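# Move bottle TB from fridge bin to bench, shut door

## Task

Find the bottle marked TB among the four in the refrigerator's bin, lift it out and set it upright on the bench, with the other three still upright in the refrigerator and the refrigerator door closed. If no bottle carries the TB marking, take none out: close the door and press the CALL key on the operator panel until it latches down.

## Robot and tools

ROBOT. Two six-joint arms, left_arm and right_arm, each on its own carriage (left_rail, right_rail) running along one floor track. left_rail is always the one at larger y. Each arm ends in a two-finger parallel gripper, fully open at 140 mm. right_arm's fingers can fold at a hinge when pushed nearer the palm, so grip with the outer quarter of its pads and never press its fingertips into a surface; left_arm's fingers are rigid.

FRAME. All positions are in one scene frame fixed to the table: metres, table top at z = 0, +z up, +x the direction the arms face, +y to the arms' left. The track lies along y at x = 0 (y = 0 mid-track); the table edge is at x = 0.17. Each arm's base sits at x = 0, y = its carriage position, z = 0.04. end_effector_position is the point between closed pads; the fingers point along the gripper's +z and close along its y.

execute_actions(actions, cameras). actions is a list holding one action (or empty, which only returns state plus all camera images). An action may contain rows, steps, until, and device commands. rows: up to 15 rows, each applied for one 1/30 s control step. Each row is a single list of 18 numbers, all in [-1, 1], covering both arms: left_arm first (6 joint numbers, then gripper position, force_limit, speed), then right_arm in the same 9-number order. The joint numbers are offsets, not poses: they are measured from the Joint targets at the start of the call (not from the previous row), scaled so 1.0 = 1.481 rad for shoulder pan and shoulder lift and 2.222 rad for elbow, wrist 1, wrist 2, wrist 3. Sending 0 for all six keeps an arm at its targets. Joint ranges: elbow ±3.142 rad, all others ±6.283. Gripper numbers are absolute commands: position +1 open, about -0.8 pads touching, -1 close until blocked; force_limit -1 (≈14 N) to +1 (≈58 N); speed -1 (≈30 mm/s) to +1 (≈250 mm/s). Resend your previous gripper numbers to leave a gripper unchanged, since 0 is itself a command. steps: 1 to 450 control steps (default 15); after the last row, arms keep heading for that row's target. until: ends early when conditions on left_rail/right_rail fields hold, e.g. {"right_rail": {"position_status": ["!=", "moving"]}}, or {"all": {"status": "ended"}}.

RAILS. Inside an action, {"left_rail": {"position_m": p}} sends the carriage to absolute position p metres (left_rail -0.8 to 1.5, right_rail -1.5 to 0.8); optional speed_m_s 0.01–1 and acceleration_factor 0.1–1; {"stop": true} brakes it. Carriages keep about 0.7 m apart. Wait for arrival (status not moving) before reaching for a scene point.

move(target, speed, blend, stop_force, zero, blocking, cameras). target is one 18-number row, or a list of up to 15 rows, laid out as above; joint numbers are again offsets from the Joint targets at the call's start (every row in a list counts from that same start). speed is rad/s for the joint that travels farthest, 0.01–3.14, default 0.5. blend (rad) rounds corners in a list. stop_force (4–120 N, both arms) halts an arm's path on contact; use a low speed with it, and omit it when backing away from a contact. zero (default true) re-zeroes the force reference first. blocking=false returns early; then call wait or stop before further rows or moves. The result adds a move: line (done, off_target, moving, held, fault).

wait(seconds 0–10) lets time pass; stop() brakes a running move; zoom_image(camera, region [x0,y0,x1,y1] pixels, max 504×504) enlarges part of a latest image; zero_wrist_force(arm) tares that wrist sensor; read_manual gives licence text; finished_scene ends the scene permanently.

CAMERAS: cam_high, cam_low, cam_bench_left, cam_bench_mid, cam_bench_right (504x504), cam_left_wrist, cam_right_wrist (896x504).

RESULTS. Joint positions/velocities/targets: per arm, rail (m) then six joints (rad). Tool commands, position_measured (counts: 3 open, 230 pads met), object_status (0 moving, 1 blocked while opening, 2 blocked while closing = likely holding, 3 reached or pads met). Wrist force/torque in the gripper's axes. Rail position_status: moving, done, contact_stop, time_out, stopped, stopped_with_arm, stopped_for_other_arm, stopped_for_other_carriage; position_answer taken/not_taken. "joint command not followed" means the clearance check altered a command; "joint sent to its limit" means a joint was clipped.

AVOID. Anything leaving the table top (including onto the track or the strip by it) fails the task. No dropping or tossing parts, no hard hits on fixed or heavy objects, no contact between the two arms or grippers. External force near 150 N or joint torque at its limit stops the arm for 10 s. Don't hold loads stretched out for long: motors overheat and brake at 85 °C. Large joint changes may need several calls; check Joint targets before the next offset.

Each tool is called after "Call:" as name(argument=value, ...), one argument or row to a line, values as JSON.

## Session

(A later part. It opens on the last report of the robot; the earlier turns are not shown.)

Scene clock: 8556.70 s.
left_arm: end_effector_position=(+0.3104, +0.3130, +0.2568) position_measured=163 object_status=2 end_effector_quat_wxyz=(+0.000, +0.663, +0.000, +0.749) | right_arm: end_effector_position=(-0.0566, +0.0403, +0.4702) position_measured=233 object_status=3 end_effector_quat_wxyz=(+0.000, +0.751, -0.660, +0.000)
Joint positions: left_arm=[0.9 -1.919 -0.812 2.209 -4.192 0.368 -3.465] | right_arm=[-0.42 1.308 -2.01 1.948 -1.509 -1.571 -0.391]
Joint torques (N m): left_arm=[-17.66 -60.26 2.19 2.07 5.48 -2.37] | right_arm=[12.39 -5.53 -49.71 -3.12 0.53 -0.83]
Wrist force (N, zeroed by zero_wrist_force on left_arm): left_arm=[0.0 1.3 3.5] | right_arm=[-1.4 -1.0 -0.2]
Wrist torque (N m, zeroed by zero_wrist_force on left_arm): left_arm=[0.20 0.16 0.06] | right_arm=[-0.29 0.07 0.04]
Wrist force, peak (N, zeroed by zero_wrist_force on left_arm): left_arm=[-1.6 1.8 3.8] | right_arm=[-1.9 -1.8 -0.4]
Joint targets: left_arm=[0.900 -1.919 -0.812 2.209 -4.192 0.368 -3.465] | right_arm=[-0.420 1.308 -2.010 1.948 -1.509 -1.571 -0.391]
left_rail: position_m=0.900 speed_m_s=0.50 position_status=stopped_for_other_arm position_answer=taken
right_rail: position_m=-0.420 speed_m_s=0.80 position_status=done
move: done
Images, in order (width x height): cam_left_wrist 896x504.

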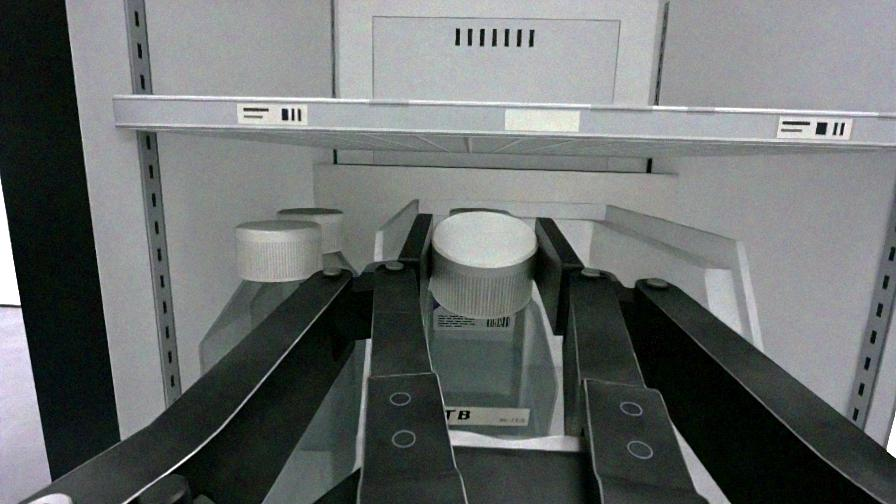

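Call:
move(
  target=[
    [-0.028839,-0.054160,0.001694,0.019252,0.018198,0.016371,-1,1,0.3,0,0,0,0,0,0,-0.9,-0.5,0],
    [-0.052614,-0.098599,0.000680,0.039543,0.033338,0.027722,-1,1,0.3,0,0,0,0,0,0,-0.9,-0.5,0],
  ],
  speed=[0.05,0.05],
  blend=[0.01,0],
  stop_force=15,
  cameras=["cam_left_wrist"],
)

Scene clock: 8628.03 s.
left_arm: end_effector_position=(+0.2629, +0.3130, +0.3357) position_measured=163 object_status=2 end_effector_quat_wxyz=(+0.000, +0.663, +0.000, +0.749) | right_arm: end_effector_position=(-0.0566, +0.0403, +0.4702) position_measured=233 object_status=3 end_effector_quat_wxyz=(+0.000, +0.751, -0.660, +0.000)
Joint positions: left_arm=[0.9 -1.997 -0.958 2.21 -4.104 0.442 -3.403] | right_arm=[-0.42 1.308 -2.01 1.948 -1.509 -1.571 -0.391]
Joint torques (N m): left_arm=[-17.68 -89.34 -26.57 2.43 5.36 2.17] | right_arm=[11.77 -5.81 -49.79 -2.94 0.43 -0.64]
Wrist force (N, zeroed by zero_wrist_force on left_arm): left_arm=[-1.4 2.3 3.6] | right_arm=[-1.4 -1.1 -0.6]
Wrist torque (N m, zeroed by zero_wrist_force on left_arm): left_arm=[0.32 0.38 -0.32] | right_arm=[-0.32 0.06 0.04]
Wrist force, peak (N, zeroed by zero_wrist_force on left_arm): left_arm=[-1.8 2.2 4.1] | right_arm=[-2.1 -1.2 -0.6]
Joint targets: left_arm=[0.900 -1.997 -0.958 2.210 -4.104 0.442 -3.403] | right_arm=[-0.420 1.308 -2.010 1.948 -1.509 -1.571 -0.391]
left_rail: position_m=0.900 speed_m_s=0.50 position_status=stopped_for_other_arm position_answer=taken
right_rail: position_m=-0.420 speed_m_s=0.80 position_status=done
move: done
Images, in order (width x height): cam_left_wrist 896x504.

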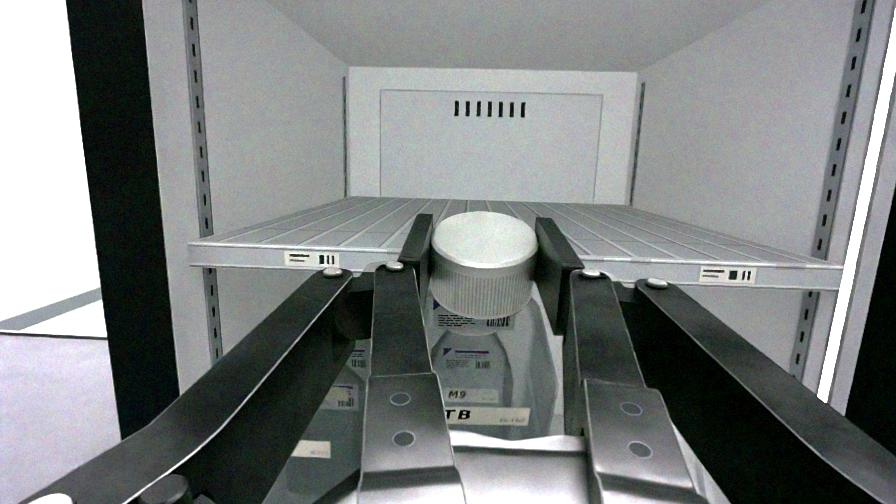

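Call:
move(
  target=[
    [-0.063187,0.003953,-0.013869,-0.009628,0.040649,0.023586,-1,1,0.3,0,0,0,0,0,0,-0.9,-0.5,0],
    [-0.121446,-0.097767,0.034612,-0.260110,0.087568,0.249181,-1,1,0.3,0,0,0,0,0,0,-0.9,-0.5,0],
  ],
  speed=[0.12,0.22],
  blend=[0.02,0],
  stop_force=20,
  cameras=["cam_left_wrist"],
)

Scene clock: 8659.30 s.
left_arm: end_effector_position=(+0.2201, +0.4309, +0.2799) position_measured=163 object_status=2 end_effector_quat_wxyz=(+0.000, +0.777, +0.000, +0.629) | right_arm: end_effector_position=(-0.0566, +0.0403, +0.4702) position_measured=233 object_status=3 end_effector_quat_wxyz=(+0.000, +0.751, -0.660, +0.000)
Joint positions: left_arm=[0.9 -2.177 -1.103 2.287 -4.682 0.637 -2.85] | right_arm=[-0.42 1.308 -2.01 1.948 -1.509 -1.571 -0.391]
Joint torques (N m): left_arm=[-14.29 -76.33 -4.63 2.23 2.77 1.86] | right_arm=[10.01 -6.01 -50.14 -3.01 0.61 -0.48]
Wrist force (N, zeroed by zero_wrist_force on left_arm): left_arm=[-1.3 1.5 3.6] | right_arm=[-1.7 -1.2 -0.5]
Wrist torque (N m, zeroed by zero_wrist_force on left_arm): left_arm=[0.32 0.28 -0.27] | right_arm=[-0.30 0.13 0.03]
Wrist force, peak (N, zeroed by zero_wrist_force on left_arm): left_arm=[-0.1 1.6 4.9] | right_arm=[-1.8 -1.6 -0.7]
Joint targets: left_arm=[0.900 -2.177 -1.103 2.287 -4.682 0.637 -2.850] | right_arm=[-0.420 1.308 -2.010 1.948 -1.509 -1.571 -0.391]
left_rail: position_m=0.900 speed_m_s=0.50 position_status=stopped_for_other_arm position_answer=taken
right_rail: position_m=-0.420 speed_m_s=0.80 position_status=done
move: done
Images, in order (width x height): cam_left_wrist 896x504.

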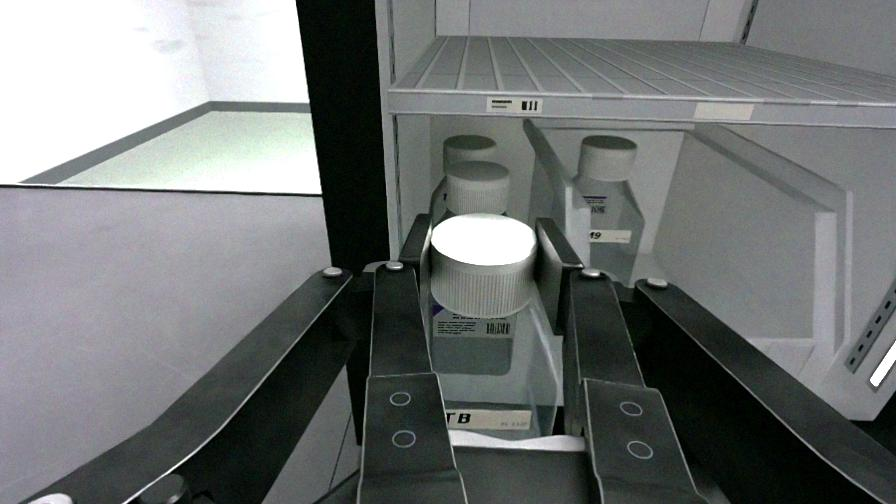

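Call:
execute_actions(
  actions=[
    {"left_rail": {"position_m": 1.25, "speed_m_s": 0.2, "acceleration_factor": 0.2}, "steps": 180, "until": {"left_rail": {"position_status": ["!=", "moving"]}}},
  ],
  cameras=[],
)

Scene clock: 8672.83 s.
left_arm: end_effector_position=(+0.2201, +0.7809, +0.2799) position_measured=163 object_status=2 end_effector_quat_wxyz=(+0.000, +0.777, +0.000, +0.629) | right_arm: end_effector_position=(-0.0566, +0.0403, +0.4702) position_measured=233 object_status=3 end_effector_quat_wxyz=(+0.000, +0.751, -0.660, +0.000)
Joint positions: left_arm=[1.25 -2.177 -1.103 2.287 -4.682 0.637 -2.85] | right_arm=[-0.42 1.308 -2.01 1.948 -1.509 -1.571 -0.391]
Joint torques (N m): left_arm=[-16.16 -75.18 -10.12 3.4 1.39 1.32] | right_arm=[11.68 -6.46 -49.87 -2.73 0.31 -0.23]
Wrist force (N, zeroed by zero_wrist_force on left_arm): left_arm=[-1.5 1.6 3.4] | right_arm=[-1.4 -1.2 -0.6]
Wrist torque (N m, zeroed by zero_wrist_force on left_arm): left_arm=[0.35 0.31 -0.27] | right_arm=[-0.28 0.06 0.04]
Wrist force, peak (N, zeroed by zero_wrist_force on left_arm): left_arm=[-1.9 1.8 4.1] | right_arm=[-1.9 -1.8 -0.3]
Joint targets: left_arm=[1.250 -2.177 -1.103 2.287 -4.682 0.637 -2.850] | right_arm=[-0.420 1.308 -2.010 1.948 -1.509 -1.571 -0.391]
Tool commands: left_gripper/position=-1.0 left_gripper/force_limit=+1.0 left_gripper/speed=+0.3 right_gripper/position=-0.9 right_gripper/force_limit=-0.5 right_gripper/speed=+0.0
left_rail: position_m=1.250 speed_m_s=0.20 position_status=done
right_rail: position_m=-0.420 speed_m_s=0.80 position_status=done
No camera images: "cameras" was empty.

Call:
move(
  target=[
    [0.213639,0.033789,0.006072,-0.050574,-0.145457,0.043522,-1,1,0.3,0,0,0,0,0,0,-0.9,-0.5,0],
    [0.213639,0.183801,-0.004997,-0.139491,-0.145457,0.043522,-1,1,0.3,0,0,0,0,0,0,-0.9,-0.5,0],
  ],
  speed=[0.2,0.12],
  blend=[0.02,0],
  stop_force=20,
  cameras=["cam_left_wrist"],
)

Scene clock: 8736.57 s.
left_arm: end_effector_position=(+0.3801, +0.7810, +0.1748) position_measured=163 object_status=2 end_effector_quat_wxyz=(+0.000, +0.749, +0.000, +0.663) | right_arm: end_effector_position=(-0.0566, +0.0403, +0.4702) position_measured=233 object_status=3 end_effector_quat_wxyz=(+0.000, +0.751, -0.660, +0.000)
Joint positions: left_arm=[1.25 -1.86 -0.831 2.276 -4.992 0.313 -2.753] | right_arm=[-0.42 1.308 -2.01 1.948 -1.509 -1.571 -0.391]
Joint torques (N m): left_arm=[19.33 -44.36 -13.97 -1.78 1.79 1.52] | right_arm=[10.68 -6.68 -49.87 -2.75 0.37 0.46]
Wrist force (N, zeroed by zero_wrist_force on left_arm): left_arm=[15.9 2.9 2.4] | right_arm=[-1.7 -1.1 -0.7]
Wrist torque (N m, zeroed by zero_wrist_force on left_arm): left_arm=[0.33 0.59 -0.16] | right_arm=[-0.26 0.14 0.03]
Wrist force, peak (N, zeroed by zero_wrist_force on left_arm): left_arm=[16.4 2.7 3.3] | right_arm=[-2.1 -1.4 -1.0]
Joint targets: left_arm=[1.250 -1.860 -0.831 2.276 -4.992 0.314 -2.753] | right_arm=[-0.420 1.308 -2.010 1.948 -1.509 -1.571 -0.391]
left_rail: position_m=1.250 speed_m_s=0.20 position_status=done
right_rail: position_m=-0.420 speed_m_s=0.80 position_status=done
move: done
Images, in order (width x height): cam_left_wrist 896x504.

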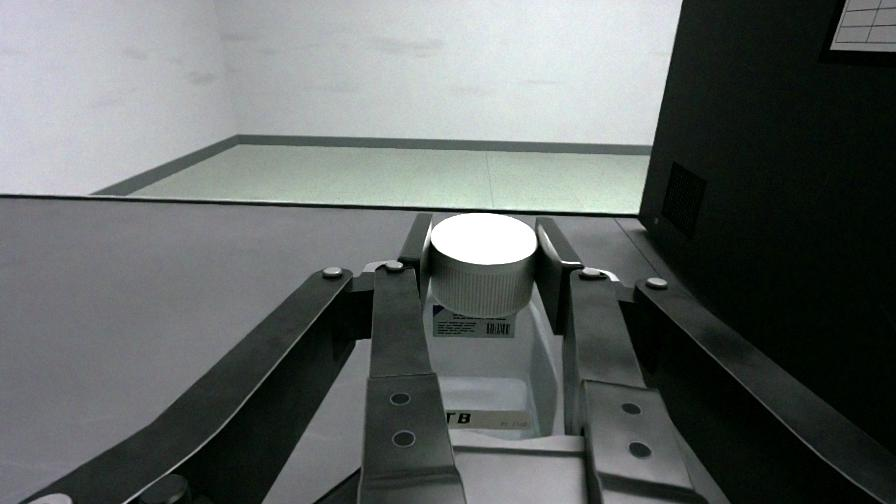

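Call:
execute_actions(
  actions=[],
  cameras=["cam_bench_left", "cam_low"],
)

Call:
zoom_image(
  camera="cam_bench_left",
  region=[0, 130, 260, 390],
)

Scene clock: 8748.60 s.
left_arm: end_effector_position=(+0.3801, +0.7811, +0.1748) position_measured=163 object_status=2 end_effector_quat_wxyz=(+0.000, +0.749, +0.000, +0.663) | right_arm: end_effector_position=(-0.0566, +0.0403, +0.4702) position_measured=233 object_status=3 end_effector_quat_wxyz=(+0.000, +0.751, -0.660, +0.000)
Joint positions: left_arm=[1.25 -1.86 -0.831 2.276 -4.992 0.314 -2.753] | right_arm=[-0.42 1.308 -2.01 1.948 -1.509 -1.571 -0.391]
Joint velocities: within noise
Joint torques (N m): left_arm=[11.1 -45.65 -13.77 -1.71 3.91 -1.42] | right_arm=[10.77 -8.07 -49.73 -2.8 0.23 0.97]
Motor temperatures (°C): left_arm=[27 28 25 36 33 32] | right_arm=[28 27 29 34 31 32]
Wrist force (N, zeroed by zero_wrist_force on left_arm): left_arm=[16.2 2.5 3.1] | right_arm=[-1.3 -1.1 -0.4]
Wrist torque (N m, zeroed by zero_wrist_force on left_arm): left_arm=[0.28 0.55 -0.14] | right_arm=[-0.27 0.04 0.04]
Wrist force, peak (N, zeroed by zero_wrist_force on left_arm): left_arm=[16.7 2.7 3.5] | right_arm=[-1.7 -1.7 -0.7]
Joint targets: left_arm=[1.250 -1.860 -0.831 2.276 -4.992 0.314 -2.753] | right_arm=[-0.420 1.308 -2.010 1.948 -1.509 -1.571 -0.391]
Tool commands: left_gripper/position=-1.0 left_gripper/force_limit=+1.0 left_gripper/speed=+0.3 right_gripper/position=-0.9 right_gripper/force_limit=-0.5 right_gripper/speed=+0.0
left_rail: position_m=1.250 speed_m_s=0.20 position_status=done
right_rail: position_m=-0.420 speed_m_s=0.80 position_status=done
Images, in order (width x height): cam_low 504x504, cam_bench_left 504x504.

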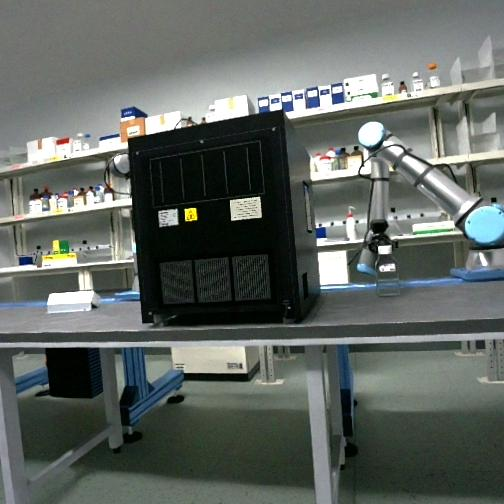

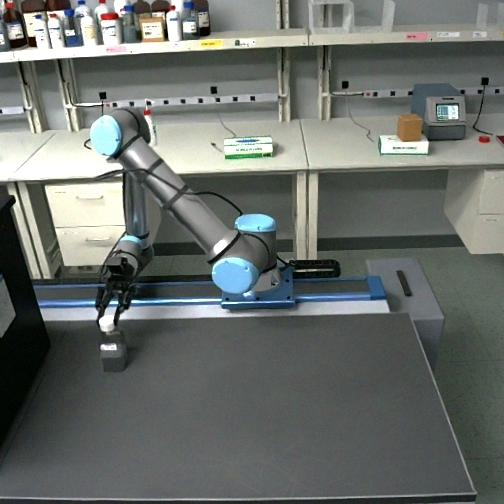

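Scaled by 1.938.

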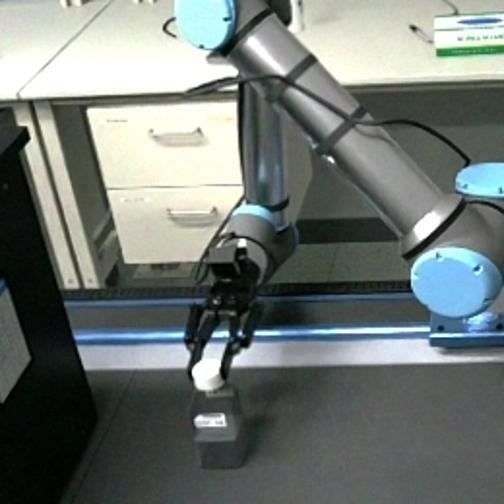

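Call:
execute_actions(
  actions=[
    {"rows": [[0,0,0,0,0,0,0.0,1,-1,0,0,0,0,0,0,-0.9,-0.5,0]], "steps": 50},
  ],
  cameras=["cam_left_wrist"],
)

Scene clock: 8766.40 s.
left_arm: end_effector_position=(+0.3801, +0.7810, +0.1748) position_measured=129 object_status=3 end_effector_quat_wxyz=(+0.000, +0.749, +0.000, +0.663) | right_arm: end_effector_position=(-0.0566, +0.0403, +0.4702) position_measured=233 object_status=3 end_effector_quat_wxyz=(+0.000, +0.751, -0.660, +0.000)
Joint positions: left_arm=[1.25 -1.86 -0.831 2.276 -4.992 0.314 -2.753] | right_arm=[-0.42 1.308 -2.01 1.948 -1.509 -1.571 -0.391]
Joint torques (N m): left_arm=[0.88 -73.32 -3.81 5.09 -4.21 -1.67] | right_arm=[10.61 -5.91 -50 -2.66 0.19 1.26]
Wrist force (N, zeroed by zero_wrist_force on left_arm): left_arm=[3.4 1.3 2.6] | right_arm=[-1.4 -1.2 -1.1]
Wrist torque (N m, zeroed by zero_wrist_force on left_arm): left_arm=[0.26 0.12 -0.24] | right_arm=[-0.28 0.07 0.04]
Wrist force, peak (N, zeroed by zero_wrist_force on left_arm): left_arm=[16.8 2.7 3.4] | right_arm=[-1.9 -1.8 -0.8]
Joint targets: left_arm=[1.250 -1.860 -0.831 2.276 -4.992 0.314 -2.753] | right_arm=[-0.420 1.308 -2.010 1.948 -1.509 -1.571 -0.391]
left_rail: position_m=1.250 speed_m_s=0.20 position_status=done
right_rail: position_m=-0.420 speed_m_s=0.80 position_status=done
Images, in order (width x height): cam_left_wrist 896x504.

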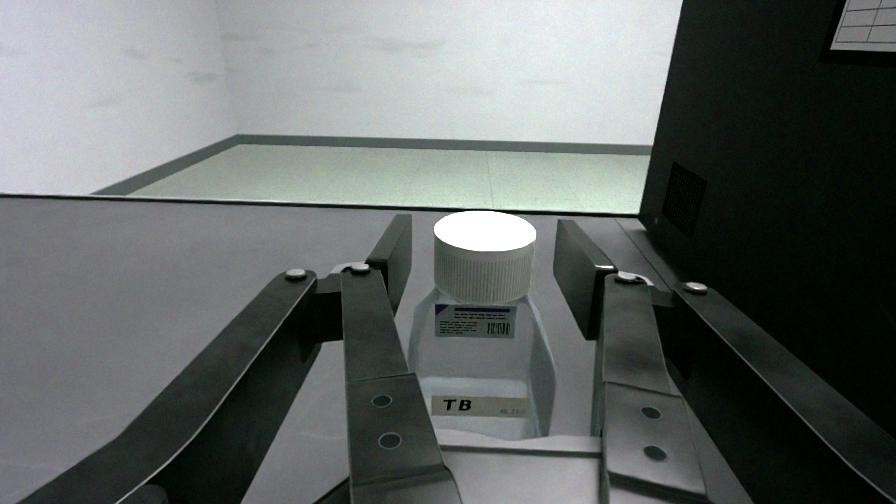

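Call:
move(
  target=[
    [-0.115085,0.005357,0.011736,0.045998,0.072554,-0.066166,0.0,1,-1,0,0,0,0,0,0,-0.9,-0.5,0],
    [-0.213639,-0.183801,0.004997,0.139491,0.145457,-0.043522,0.0,1,-1,0,0,0,0,0,0,-0.9,-0.5,0],
  ],
  speed=[0.06,0.3],
  blend=[0.01,0],
  stop_force=15,
  cameras=["cam_left_wrist", "cam_low"],
)

Scene clock: 8792.93 s.
left_arm: end_effector_position=(+0.2201, +0.7809, +0.2799) position_measured=129 object_status=3 end_effector_quat_wxyz=(+0.000, +0.777, +0.000, +0.629) | right_arm: end_effector_position=(-0.0566, +0.0403, +0.4702) position_measured=233 object_status=3 end_effector_quat_wxyz=(+0.000, +0.751, -0.660, +0.000)
Joint positions: left_arm=[1.25 -2.177 -1.103 2.287 -4.682 0.637 -2.85] | right_arm=[-0.42 1.308 -2.01 1.948 -1.509 -1.571 -0.391]
Joint torques (N m): left_arm=[-19.81 -76.22 -24.79 5.49 2.92 1.62] | right_arm=[10.49 -7.81 -49.5 -2.67 0.19 1.13]
Wrist force (N, zeroed by zero_wrist_force on left_arm): left_arm=[2.5 1.0 2.8] | right_arm=[-1.5 -1.3 -0.7]
Wrist torque (N m, zeroed by zero_wrist_force on left_arm): left_arm=[0.22 0.30 -0.28] | right_arm=[-0.32 0.09 0.03]
Wrist force, peak (N, zeroed by zero_wrist_force on left_arm): left_arm=[3.2 1.9 3.5] | right_arm=[-1.7 -1.8 -0.8]
Joint targets: left_arm=[1.250 -2.177 -1.103 2.287 -4.682 0.637 -2.850] | right_arm=[-0.420 1.308 -2.010 1.948 -1.509 -1.571 -0.391]
left_rail: position_m=1.250 speed_m_s=0.20 position_status=done
right_rail: position_m=-0.420 speed_m_s=0.80 position_status=done
move: done
Images, in order (width x height): cam_low 504x504, cam_left_wrist 896x504.

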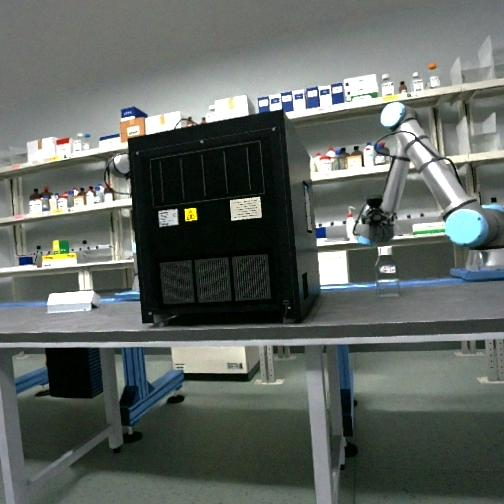

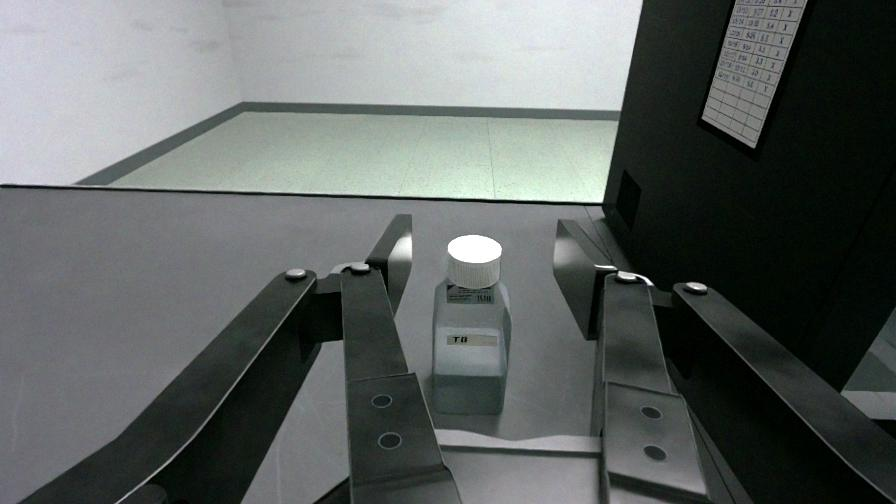

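Call:
move(
  target=[
    [0,0,0,0,0,0,0.0,1,-1,0.01688,0.08845,-0.03600,-0.02295,0,0.10036,-0.9,-0.5,0],
    [0,0,0,0,0,0,0.0,1,-1,0.01148,0.16948,-0.07561,-0.03735,0,0.18722,-0.9,-0.5,0],
    [0,0,0,0,0,0,0.0,1,-1,-0.00675,0.24240,-0.11746,-0.04410,0,0.26508,-0.9,-0.5,0],
    [0,0,0,0,0,0,0.0,1,-1,-0.03511,0.30858,-0.15977,-0.04590,0,0.33618,-0.9,-0.5,0],
  ],
  speed=[0.15,0.15,0.15,0.15],
  blend=[0.03,0.03,0.03,0],
  cameras=["cam_high", "cam_bench_mid"],
)

Scene clock: 8833.30 s.
left_arm: end_effector_position=(+0.2201, +0.7809, +0.2799) position_measured=129 object_status=3 end_effector_quat_wxyz=(+0.000, +0.777, +0.000, +0.629) | right_arm: end_effector_position=(+0.0515, +0.3012, +0.4699) position_measured=233 object_status=3 end_effector_quat_wxyz=(+0.000, -0.435, +0.900, +0.000)
Joint positions: left_arm=[1.25 -2.177 -1.103 2.287 -4.682 0.637 -2.85] | right_arm=[-0.42 1.256 -1.553 1.593 -1.611 -1.571 0.356]
Joint torques (N m): left_arm=[-14.23 -76.23 -23.01 5.2 2.65 1.65] | right_arm=[-16.99 -34.79 -60.28 -8.4 -0.08 3.12]
Wrist force (N, zeroed by zero_wrist_force on left_arm): left_arm=[3.5 1.3 2.9] | right_arm=[-2.2 -1.8 -0.7]
Wrist torque (N m, zeroed by zero_wrist_force on left_arm): left_arm=[0.28 0.08 -0.27] | right_arm=[-0.26 0.14 -0.16]
Wrist force, peak (N, zeroed by zero_wrist_force on left_arm): left_arm=[3.0 2.1 3.7] | right_arm=[-3.9 -2.2 -1.8]
Joint targets: left_arm=[1.250 -2.177 -1.103 2.287 -4.682 0.637 -2.850] | right_arm=[-0.420 1.256 -1.553 1.593 -1.611 -1.571 0.356]
left_rail: position_m=1.250 speed_m_s=0.20 position_status=done
right_rail: position_m=-0.420 speed_m_s=0.80 position_status=done
move: done
Images, in order (width x height): cam_high 504x504, cam_bench_mid 504x504.

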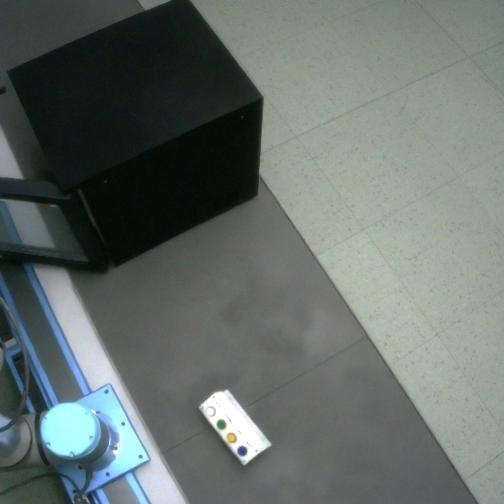

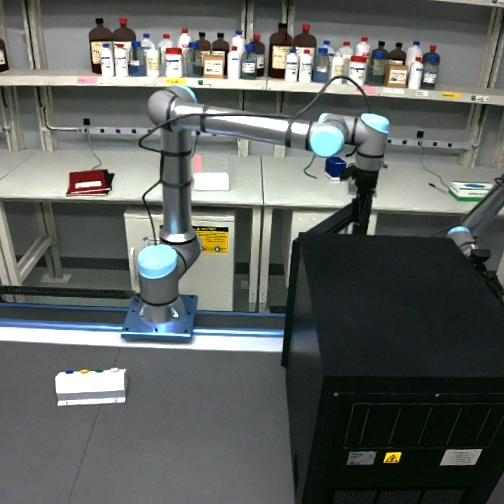

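Call:
move(
  target=[
    [0,0,0,0,0,0,0.0,1,-1,-0.03579,0.05739,-0.04095,0.00270,0,0.06616,-0.9,-0.5,0],
    [0,0,0,0,0,0,0.0,1,-1,-0.07630,0.10736,-0.07921,0.00765,0,0.12916,-0.9,-0.5,0],
  ],
  speed=[0.12,0.12],
  blend=[0.03,0],
  cameras=["cam_high", "cam_bench_mid", "cam_right_wrist"],
)

Scene clock: 8844.87 s.
left_arm: end_effector_position=(+0.2201, +0.7809, +0.2799) position_measured=129 object_status=3 end_effector_quat_wxyz=(+0.000, +0.777, +0.000, +0.629) | right_arm: end_effector_position=(+0.1728, +0.3793, +0.4702) position_measured=233 object_status=3 end_effector_quat_wxyz=(+0.000, -0.248, +0.969, +0.000)
Joint positions: left_arm=[1.25 -2.177 -1.103 2.287 -4.682 0.637 -2.85] | right_arm=[-0.42 1.143 -1.394 1.417 -1.594 -1.571 0.643]
Joint torques (N m): left_arm=[-16.08 -77.35 -25.26 5.03 2.96 1.28] | right_arm=[-16.52 -54.82 -62.92 -1.02 -0.06 3.68]
Wrist force (N, zeroed by zero_wrist_force on left_arm): left_arm=[2.9 1.5 2.9] | right_arm=[-1.3 -2.4 -0.7]
Wrist torque (N m, zeroed by zero_wrist_force on left_arm): left_arm=[0.35 0.22 -0.27] | right_arm=[-0.44 0.06 -0.08]
Wrist force, peak (N, zeroed by zero_wrist_force on left_arm): left_arm=[3.7 1.4 3.3] | right_arm=[-2.8 -2.6 -1.1]
Joint targets: left_arm=[1.250 -2.177 -1.103 2.287 -4.682 0.637 -2.850] | right_arm=[-0.420 1.143 -1.394 1.417 -1.594 -1.571 0.643]
left_rail: position_m=1.250 speed_m_s=0.20 position_status=done
right_rail: position_m=-0.420 speed_m_s=0.80 position_status=done
move: done
Images, in order (width x height): cam_high 504x504, cam_bench_mid 504x504, cam_right_wrist 896x504.

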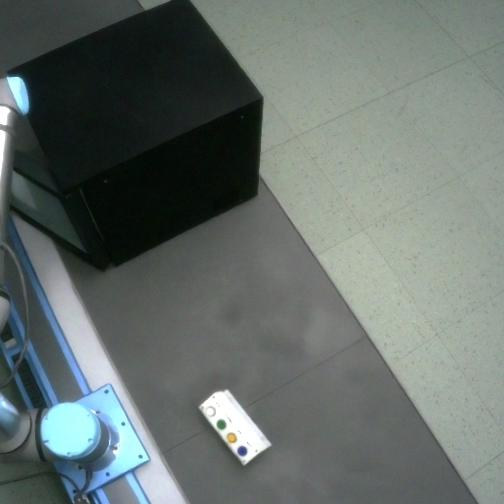

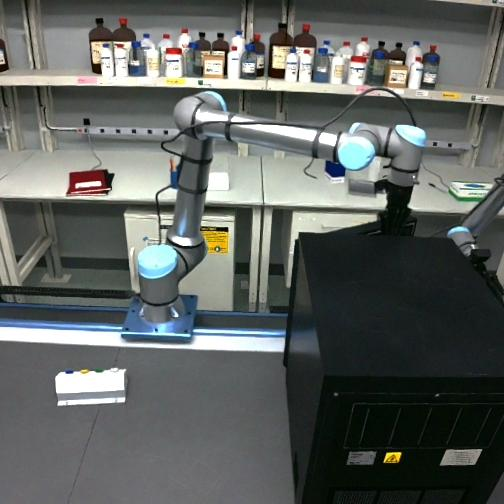

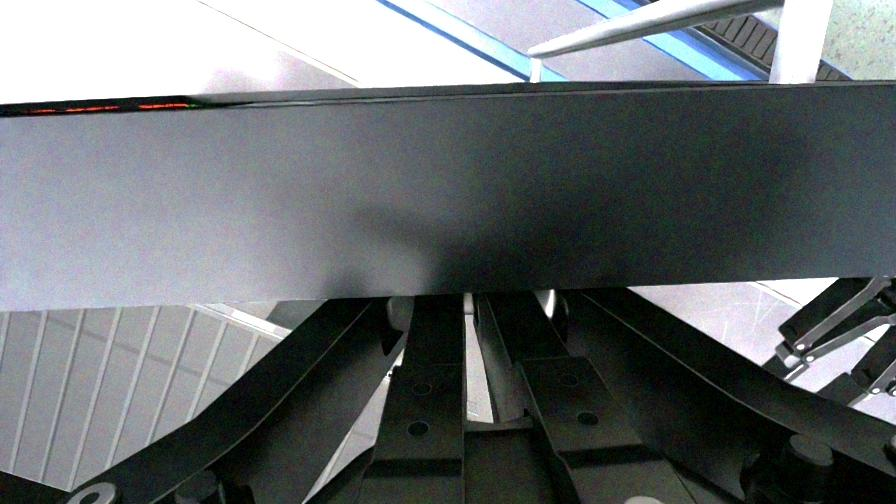

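Call:
move(
  target=[
    [0,0,0,0,0,0,0.0,1,-1,0,0.00270,-0.05311,0.05131,0,0,-0.9,-0.5,0],
    [0,0,0,0,0,0,0.0,1,-1,-0.02740,0.03043,-0.07577,0.05557,0,0.03844,-0.9,-0.5,0],
    [0,0,0,0,0,0,0.0,1,-1,-0.05016,0.05027,-0.09233,0.05891,0,0.06827,-0.9,-0.5,0],
    [0,0,0,0,0,0,0.0,1,-1,-0.06654,0.06284,-0.10303,0.06124,0,0.08886,-0.9,-0.5,0],
    [0,0,0,0,0,0,0.0,1,-1,-0.07488,0.06874,-0.10812,0.06239,0,0.09906,-0.9,-0.5,0],
  ],
  speed=[0.1,0.08,0.06,0.05,0.03],
  blend=[0.01,0.02,0.01,0.01,0],
  stop_force=15,
  cameras=["cam_high", "cam_right_wrist"],
)

Scene clock: 8967.20 s.
left_arm: end_effector_position=(+0.2201, +0.7809, +0.2799) position_measured=129 object_status=3 end_effector_quat_wxyz=(+0.000, +0.777, +0.000, +0.629) | right_arm: end_effector_position=(+0.2642, +0.4021, +0.5351) position_measured=233 object_status=3 end_effector_quat_wxyz=(+0.000, -0.119, +0.993, +0.000)
Joint positions: left_arm=[1.25 -2.177 -1.103 2.287 -4.682 0.637 -2.85] | right_arm=[-0.42 1.057 -1.31 1.2 -1.461 -1.571 0.817]
Joint torques (N m): left_arm=[-14.6 -75.46 -23.46 4.55 1.82 0.58] | right_arm=[16.75 -86.51 -37.12 -4.85 0.69 -4.14]
Wrist force (N, zeroed by zero_wrist_force on left_arm): left_arm=[2.8 1.5 2.5] | right_arm=[2.0 4.0 0.4]
Wrist torque (N m, zeroed by zero_wrist_force on left_arm): left_arm=[0.33 0.24 -0.27] | right_arm=[0.01 -0.16 0.06]
Wrist force, peak (N, zeroed by zero_wrist_force on left_arm): left_arm=[3.5 1.7 3.4] | right_arm=[29.8 5.4 -6.4]
Joint targets: left_arm=[1.250 -2.177 -1.103 2.287 -4.682 0.637 -2.850] | right_arm=[-0.420 1.057 -1.310 1.200 -1.461 -1.571 0.817]
left_rail: position_m=1.250 speed_m_s=0.20 position_status=done
right_rail: position_m=-0.420 speed_m_s=0.80 position_status=done
move: contact (right_arm); path passed 3 of 5 targets; right_arm: the wrist 3 is farthest, 0.046 rad from its target
Images, in order (width x height): cam_high 504x504, cam_right_wrist 896x504.

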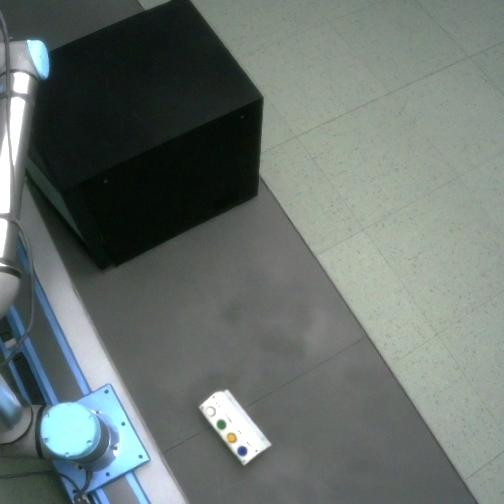

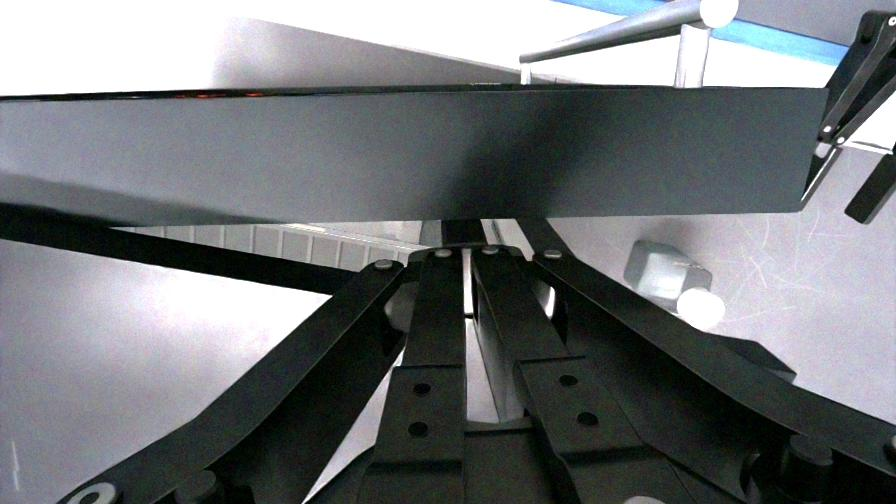

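Call:
move(
  target=[
    [0,0,0,0,0,0,0.0,1,-1,0,0.01967,-0.08538,0.07236,0,0,-0.9,-0.5,0],
    [0,0,0,0,0,0,0.0,1,-1,0,0.10110,-0.27411,0.20682,0,0,-0.9,-0.5,0],
  ],
  speed=[0.06,0.25],
  blend=[0.01,0],
  cameras=["cam_high", "cam_bench_mid", "cam_right_wrist"],
)

Scene clock: 8995.23 s.
left_arm: end_effector_position=(+0.2201, +0.7809, +0.2799) position_measured=129 object_status=3 end_effector_quat_wxyz=(+0.000, +0.777, +0.000, +0.629) | right_arm: end_effector_position=(+0.2640, +0.4018, +0.7501) position_measured=233 object_status=3 end_effector_quat_wxyz=(+0.000, -0.119, +0.993, +0.000)
Joint positions: left_arm=[1.25 -2.177 -1.103 2.287 -4.682 0.637 -2.85] | right_arm=[-0.42 1.057 -1.161 0.591 -1.001 -1.571 0.817]
Joint torques (N m): left_arm=[-12.47 -75.37 -25.34 4.45 2.14 0.69] | right_arm=[-20.08 -64.98 -54.09 -2.02 3.42 -4.12]
Wrist force (N, zeroed by zero_wrist_force on left_arm): left_arm=[3.2 2.0 2.7] | right_arm=[0.4 -0.1 -0.2]
Wrist torque (N m, zeroed by zero_wrist_force on left_arm): left_arm=[0.44 0.15 -0.27] | right_arm=[-0.03 -0.04 0.05]
Wrist force, peak (N, zeroed by zero_wrist_force on left_arm): left_arm=[3.6 1.7 3.5] | right_arm=[21.5 5.7 15.9]
Joint targets: left_arm=[1.250 -2.177 -1.103 2.287 -4.682 0.637 -2.850] | right_arm=[-0.420 1.057 -1.161 0.591 -1.001 -1.571 0.817]
left_rail: position_m=1.250 speed_m_s=0.20 position_status=done
right_rail: position_m=-0.420 speed_m_s=0.80 position_status=done
move: done
Images, in order (width x height): cam_high 504x504, cam_bench_mid 504x504, cam_right_wrist 896x504.

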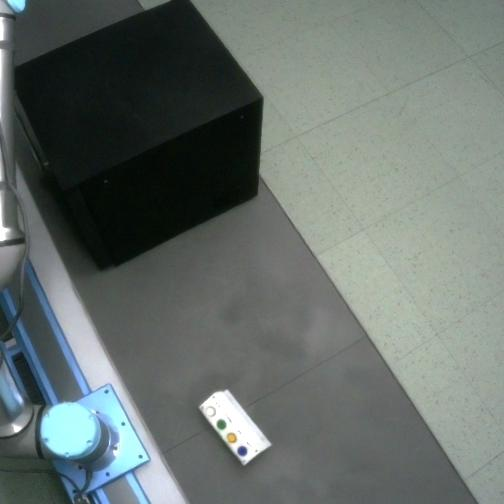

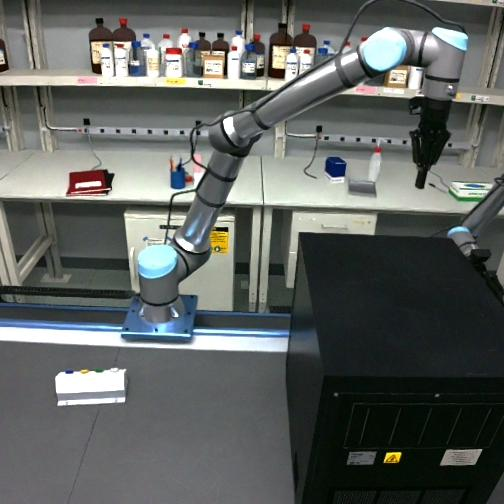

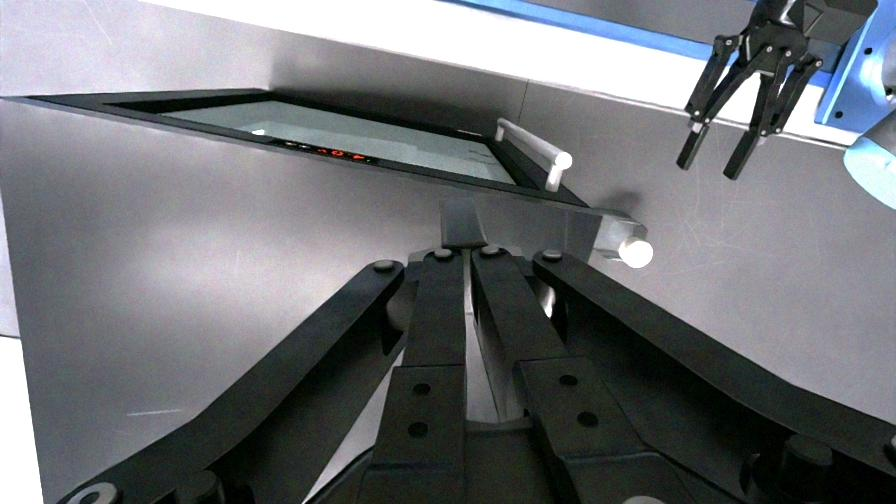

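Call:
zoom_image(
  camera="cam_right_wrist",
  region=[0, 60, 500, 260],
)

Call:
zoom_image(
  camera="cam_right_wrist",
  region=[430, 90, 680, 290],
)

Call:
zoom_image(
  camera="cam_high",
  region=[0, 60, 130, 290],
)

Scaled by 1.008.

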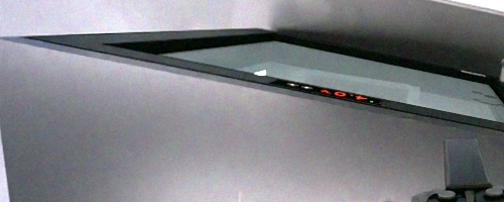

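Scaled by 2.016.

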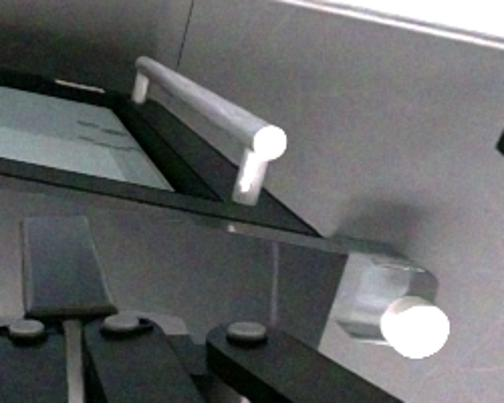

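Scaled by 2.191.

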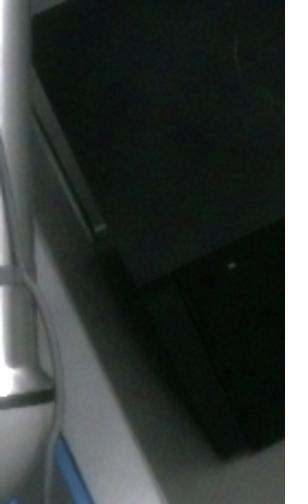

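Call:
move(
  target=[
    [0,0,0,0,0,0,0.0,1,-1,0.08265,-0.04733,0.04655,-0.01491,0,0.16310,-0.9,-0.5,0],
    [0,0,0,0,0,0,0.0,1,-1,0.08265,-0.13628,0.30367,-0.21274,0,0.16310,-0.9,-0.5,0],
  ],
  speed=[0.3,0.25],
  blend=[0.03,0],
  stop_force=20,
  cameras=["cam_right_wrist"],
)

Scene clock: 9057.93 s.
left_arm: end_effector_position=(+0.2201, +0.7809, +0.2799) position_measured=129 object_status=3 end_effector_quat_wxyz=(+0.000, +0.777, +0.000, +0.629) | right_arm: end_effector_position=(+0.1502, +0.4001, +0.5347) position_measured=233 object_status=3 end_effector_quat_wxyz=(+0.000, +0.000, +1.000, +0.000)
Joint positions: left_arm=[1.25 -2.177 -1.103 2.287 -4.682 0.637 -2.85] | right_arm=[-0.42 1.179 -1.362 1.266 -1.474 -1.571 1.18]
Joint torques (N m): left_arm=[-14.58 -73.42 -24.43 3.97 2.24 0.3] | right_arm=[17.3 -81.18 -36.33 -9.2 2.51 3.08]
Wrist force (N, zeroed by zero_wrist_force on left_arm): left_arm=[3.1 2.0 2.9] | right_arm=[0.5 -0.1 -0.2]
Wrist torque (N m, zeroed by zero_wrist_force on left_arm): left_arm=[0.44 0.18 -0.28] | right_arm=[-0.04 -0.07 -0.12]
Wrist force, peak (N, zeroed by zero_wrist_force on left_arm): left_arm=[3.7 1.3 3.5] | right_arm=[1.7 -0.4 -0.6]
Joint targets: left_arm=[1.250 -2.177 -1.103 2.287 -4.682 0.637 -2.850] | right_arm=[-0.420 1.179 -1.362 1.266 -1.474 -1.571 1.180]
left_rail: position_m=1.250 speed_m_s=0.20 position_status=done
right_rail: position_m=-0.420 speed_m_s=0.80 position_status=done
move: done
Images, in order (width x height): cam_right_wrist 896x504.

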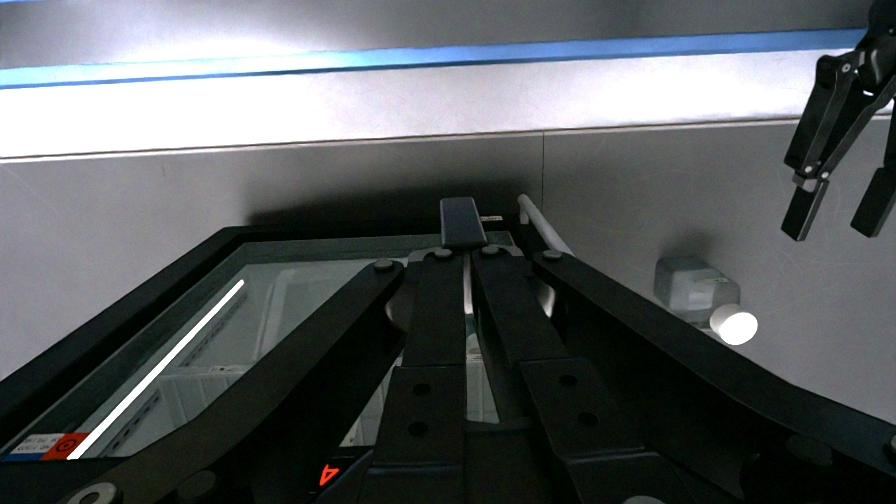

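Call:
move(
  target=[0,0,0,0,0,0,0.0,1,-1,-0.08070,0.03157,-0.02624,0.00520,0,-0.05379,-0.9,-0.5,0],
  speed=0.03,
  stop_force=10,
  cameras=["cam_right_wrist"],
)

Scene clock: 9069.20 s.
left_arm: end_effector_position=(+0.2201, +0.7809, +0.2799) position_measured=129 object_status=3 end_effector_quat_wxyz=(+0.000, +0.777, +0.000, +0.629) | right_arm: end_effector_position=(+0.2602, +0.4000, +0.5347) position_measured=233 object_status=3 end_effector_quat_wxyz=(+0.000, +0.000, +1.000, +0.000)
Joint positions: left_arm=[1.25 -2.177 -1.103 2.287 -4.682 0.637 -2.85] | right_arm=[-0.42 1.06 -1.316 1.207 -1.462 -1.571 1.06]
Joint torques (N m): left_arm=[-12.14 -74.29 -25.21 3.88 1.94 0.41] | right_arm=[-18.8 -58.1 -62.91 -1.46 1.3 -4.09]
Wrist force (N, zeroed by zero_wrist_force on left_arm): left_arm=[3.1 1.4 3.1] | right_arm=[0.8 -0.2 0.2]
Wrist torque (N m, zeroed by zero_wrist_force on left_arm): left_arm=[0.32 0.16 -0.28] | right_arm=[-0.05 -0.14 0.07]
Wrist force, peak (N, zeroed by zero_wrist_force on left_arm): left_arm=[3.8 1.5 3.3] | right_arm=[1.1 0.1 -0.6]
Joint targets: left_arm=[1.250 -2.177 -1.103 2.287 -4.682 0.637 -2.850] | right_arm=[-0.420 1.060 -1.316 1.207 -1.462 -1.571 1.060]
left_rail: position_m=1.250 speed_m_s=0.20 position_status=done
right_rail: position_m=-0.420 speed_m_s=0.80 position_status=done
move: done
Images, in order (width x height): cam_right_wrist 896x504.

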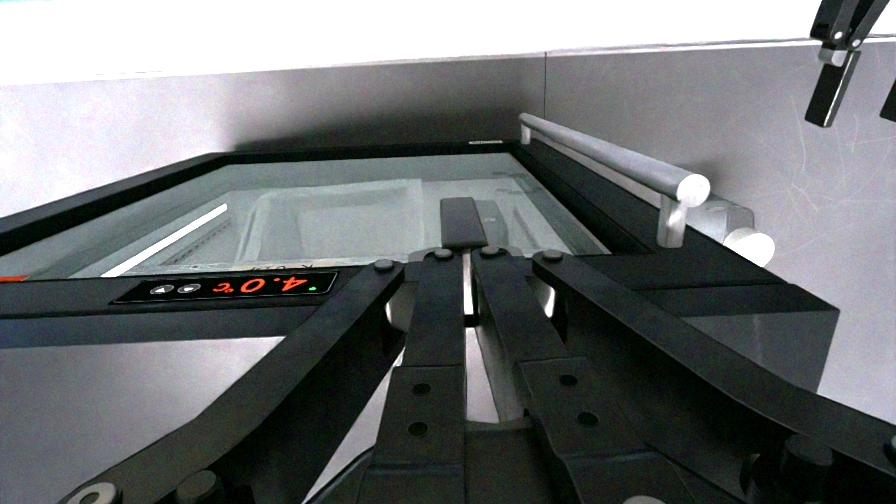

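Call:
move(
  target=[0,0,0,0,0,0,0.0,1,-1,-0.02743,0.01555,-0.01330,0.00294,0,-0.01828,-0.9,-0.5,0],
  speed=0.015,
  stop_force=10,
  cameras=["cam_right_wrist"],
)

Scene clock: 9104.27 s.
left_arm: end_effector_position=(+0.2201, +0.7809, +0.2799) position_measured=129 object_status=3 end_effector_quat_wxyz=(+0.000, +0.777, +0.000, +0.629) | right_arm: end_effector_position=(+0.2653, +0.4001, +0.5347) position_measured=233 object_status=3 end_effector_quat_wxyz=(+0.000, +0.000, +1.000, +0.000)
Joint positions: left_arm=[1.25 -2.177 -1.103 2.287 -4.682 0.637 -2.85] | right_arm=[-0.42 1.054 -1.313 1.204 -1.461 -1.571 1.055]
Joint torques (N m): left_arm=[-13.36 -72.88 -25.05 3.21 1.99 0.88] | right_arm=[12.79 -86.19 -39.63 -10.2 -4.02 3.05]
Wrist force (N, zeroed by zero_wrist_force on left_arm): left_arm=[3.1 1.2 3.0] | right_arm=[8.7 -0.3 2.7]
Wrist torque (N m, zeroed by zero_wrist_force on left_arm): left_arm=[0.25 0.15 -0.28] | right_arm=[0.01 -0.22 0.03]
Wrist force, peak (N, zeroed by zero_wrist_force on left_arm): left_arm=[3.8 1.6 3.4] | right_arm=[23.0 -1.8 -2.7]
Joint targets: left_arm=[1.250 -2.177 -1.103 2.287 -4.682 0.637 -2.850] | right_arm=[-0.420 1.054 -1.313 1.204 -1.461 -1.571 1.055]
left_rail: position_m=1.250 speed_m_s=0.20 position_status=done
right_rail: position_m=-0.420 speed_m_s=0.80 position_status=done
move: contact (right_arm); right_arm: the wrist 3 is farthest, 0.036 rad from its target
Images, in order (width x height): cam_right_wrist 896x504.

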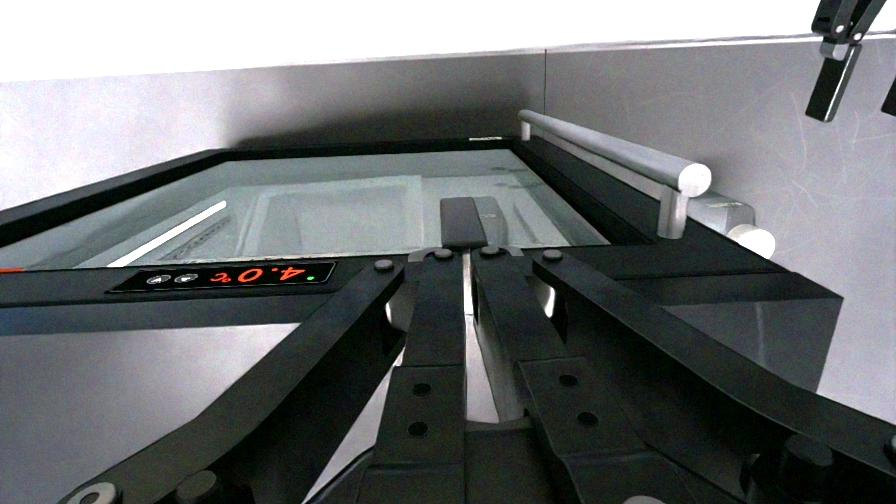

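Call:
move(
  target=[-0.17403,-0.06806,0.13939,0.06670,-0.21202,-0.13116,0.0,1,-1,0.08468,-0.03365,0.02779,-0.00572,0,0.05599,-0.9,-0.5,0],
  speed=0.25,
  cameras=["cam_left_wrist", "cam_right_wrist"],
)

Scene clock: 9206.37 s.
left_arm: end_effector_position=(+0.1301, +0.6902, +0.3500) position_measured=129 object_status=3 end_effector_quat_wxyz=(+0.241, +0.664, -0.242, +0.665) | right_arm: end_effector_position=(+0.1498, +0.4003, +0.5351) position_measured=233 object_status=3 end_effector_quat_wxyz=(+0.000, +0.000, +1.000, +0.000)
Joint positions: left_arm=[1.25 -2.434 -1.204 2.596 -4.534 0.166 -3.141] | right_arm=[-0.42 1.18 -1.363 1.265 -1.474 -1.571 1.179]
Joint torques (N m): left_arm=[-13.32 -62.11 4.23 2.51 -4.43 -2.58] | right_arm=[19.04 -81.87 -36.11 -9.24 0.07 3.49]
Wrist force (N, zeroed by zero_wrist_force on left_arm): left_arm=[3.2 1.4 3.3] | right_arm=[0.6 -0.6 0.6]
Wrist torque (N m, zeroed by zero_wrist_force on left_arm): left_arm=[0.29 0.20 0.01] | right_arm=[-0.14 -0.10 -0.12]
Wrist force, peak (N, zeroed by zero_wrist_force on left_arm): left_arm=[3.6 1.9 3.6] | right_arm=[9.0 -0.6 3.0]
Joint targets: left_arm=[1.250 -2.434 -1.204 2.597 -4.534 0.166 -3.141] | right_arm=[-0.420 1.180 -1.363 1.265 -1.474 -1.571 1.179]
left_rail: position_m=1.250 speed_m_s=0.20 position_status=done
right_rail: position_m=-0.420 speed_m_s=0.80 position_status=done
move: done
Images, in order (width x height): cam_left_wrist 896x504, cam_right_wrist 896x504.

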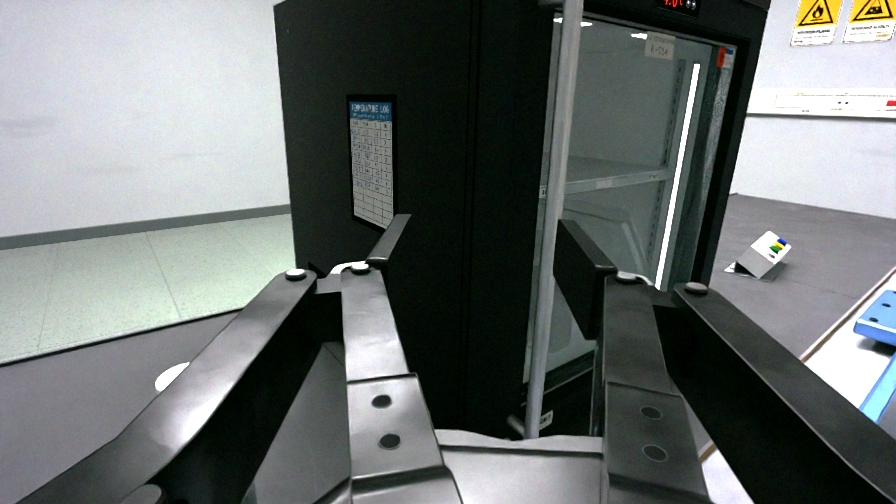

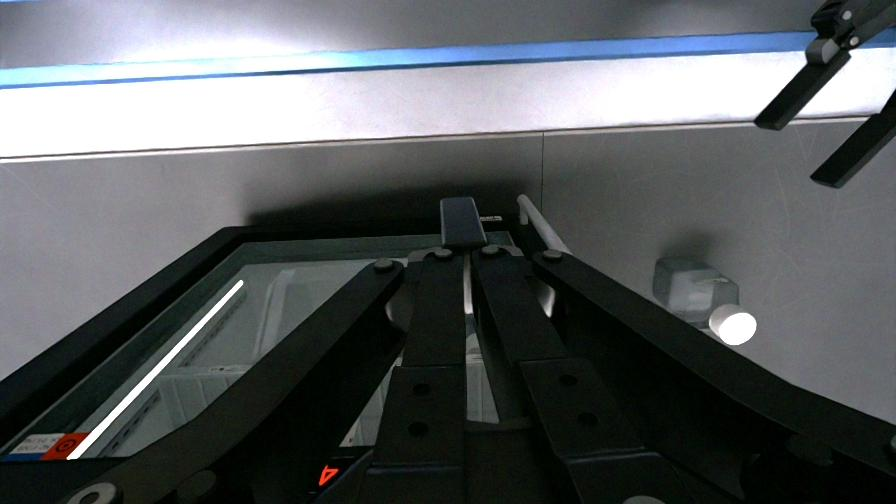

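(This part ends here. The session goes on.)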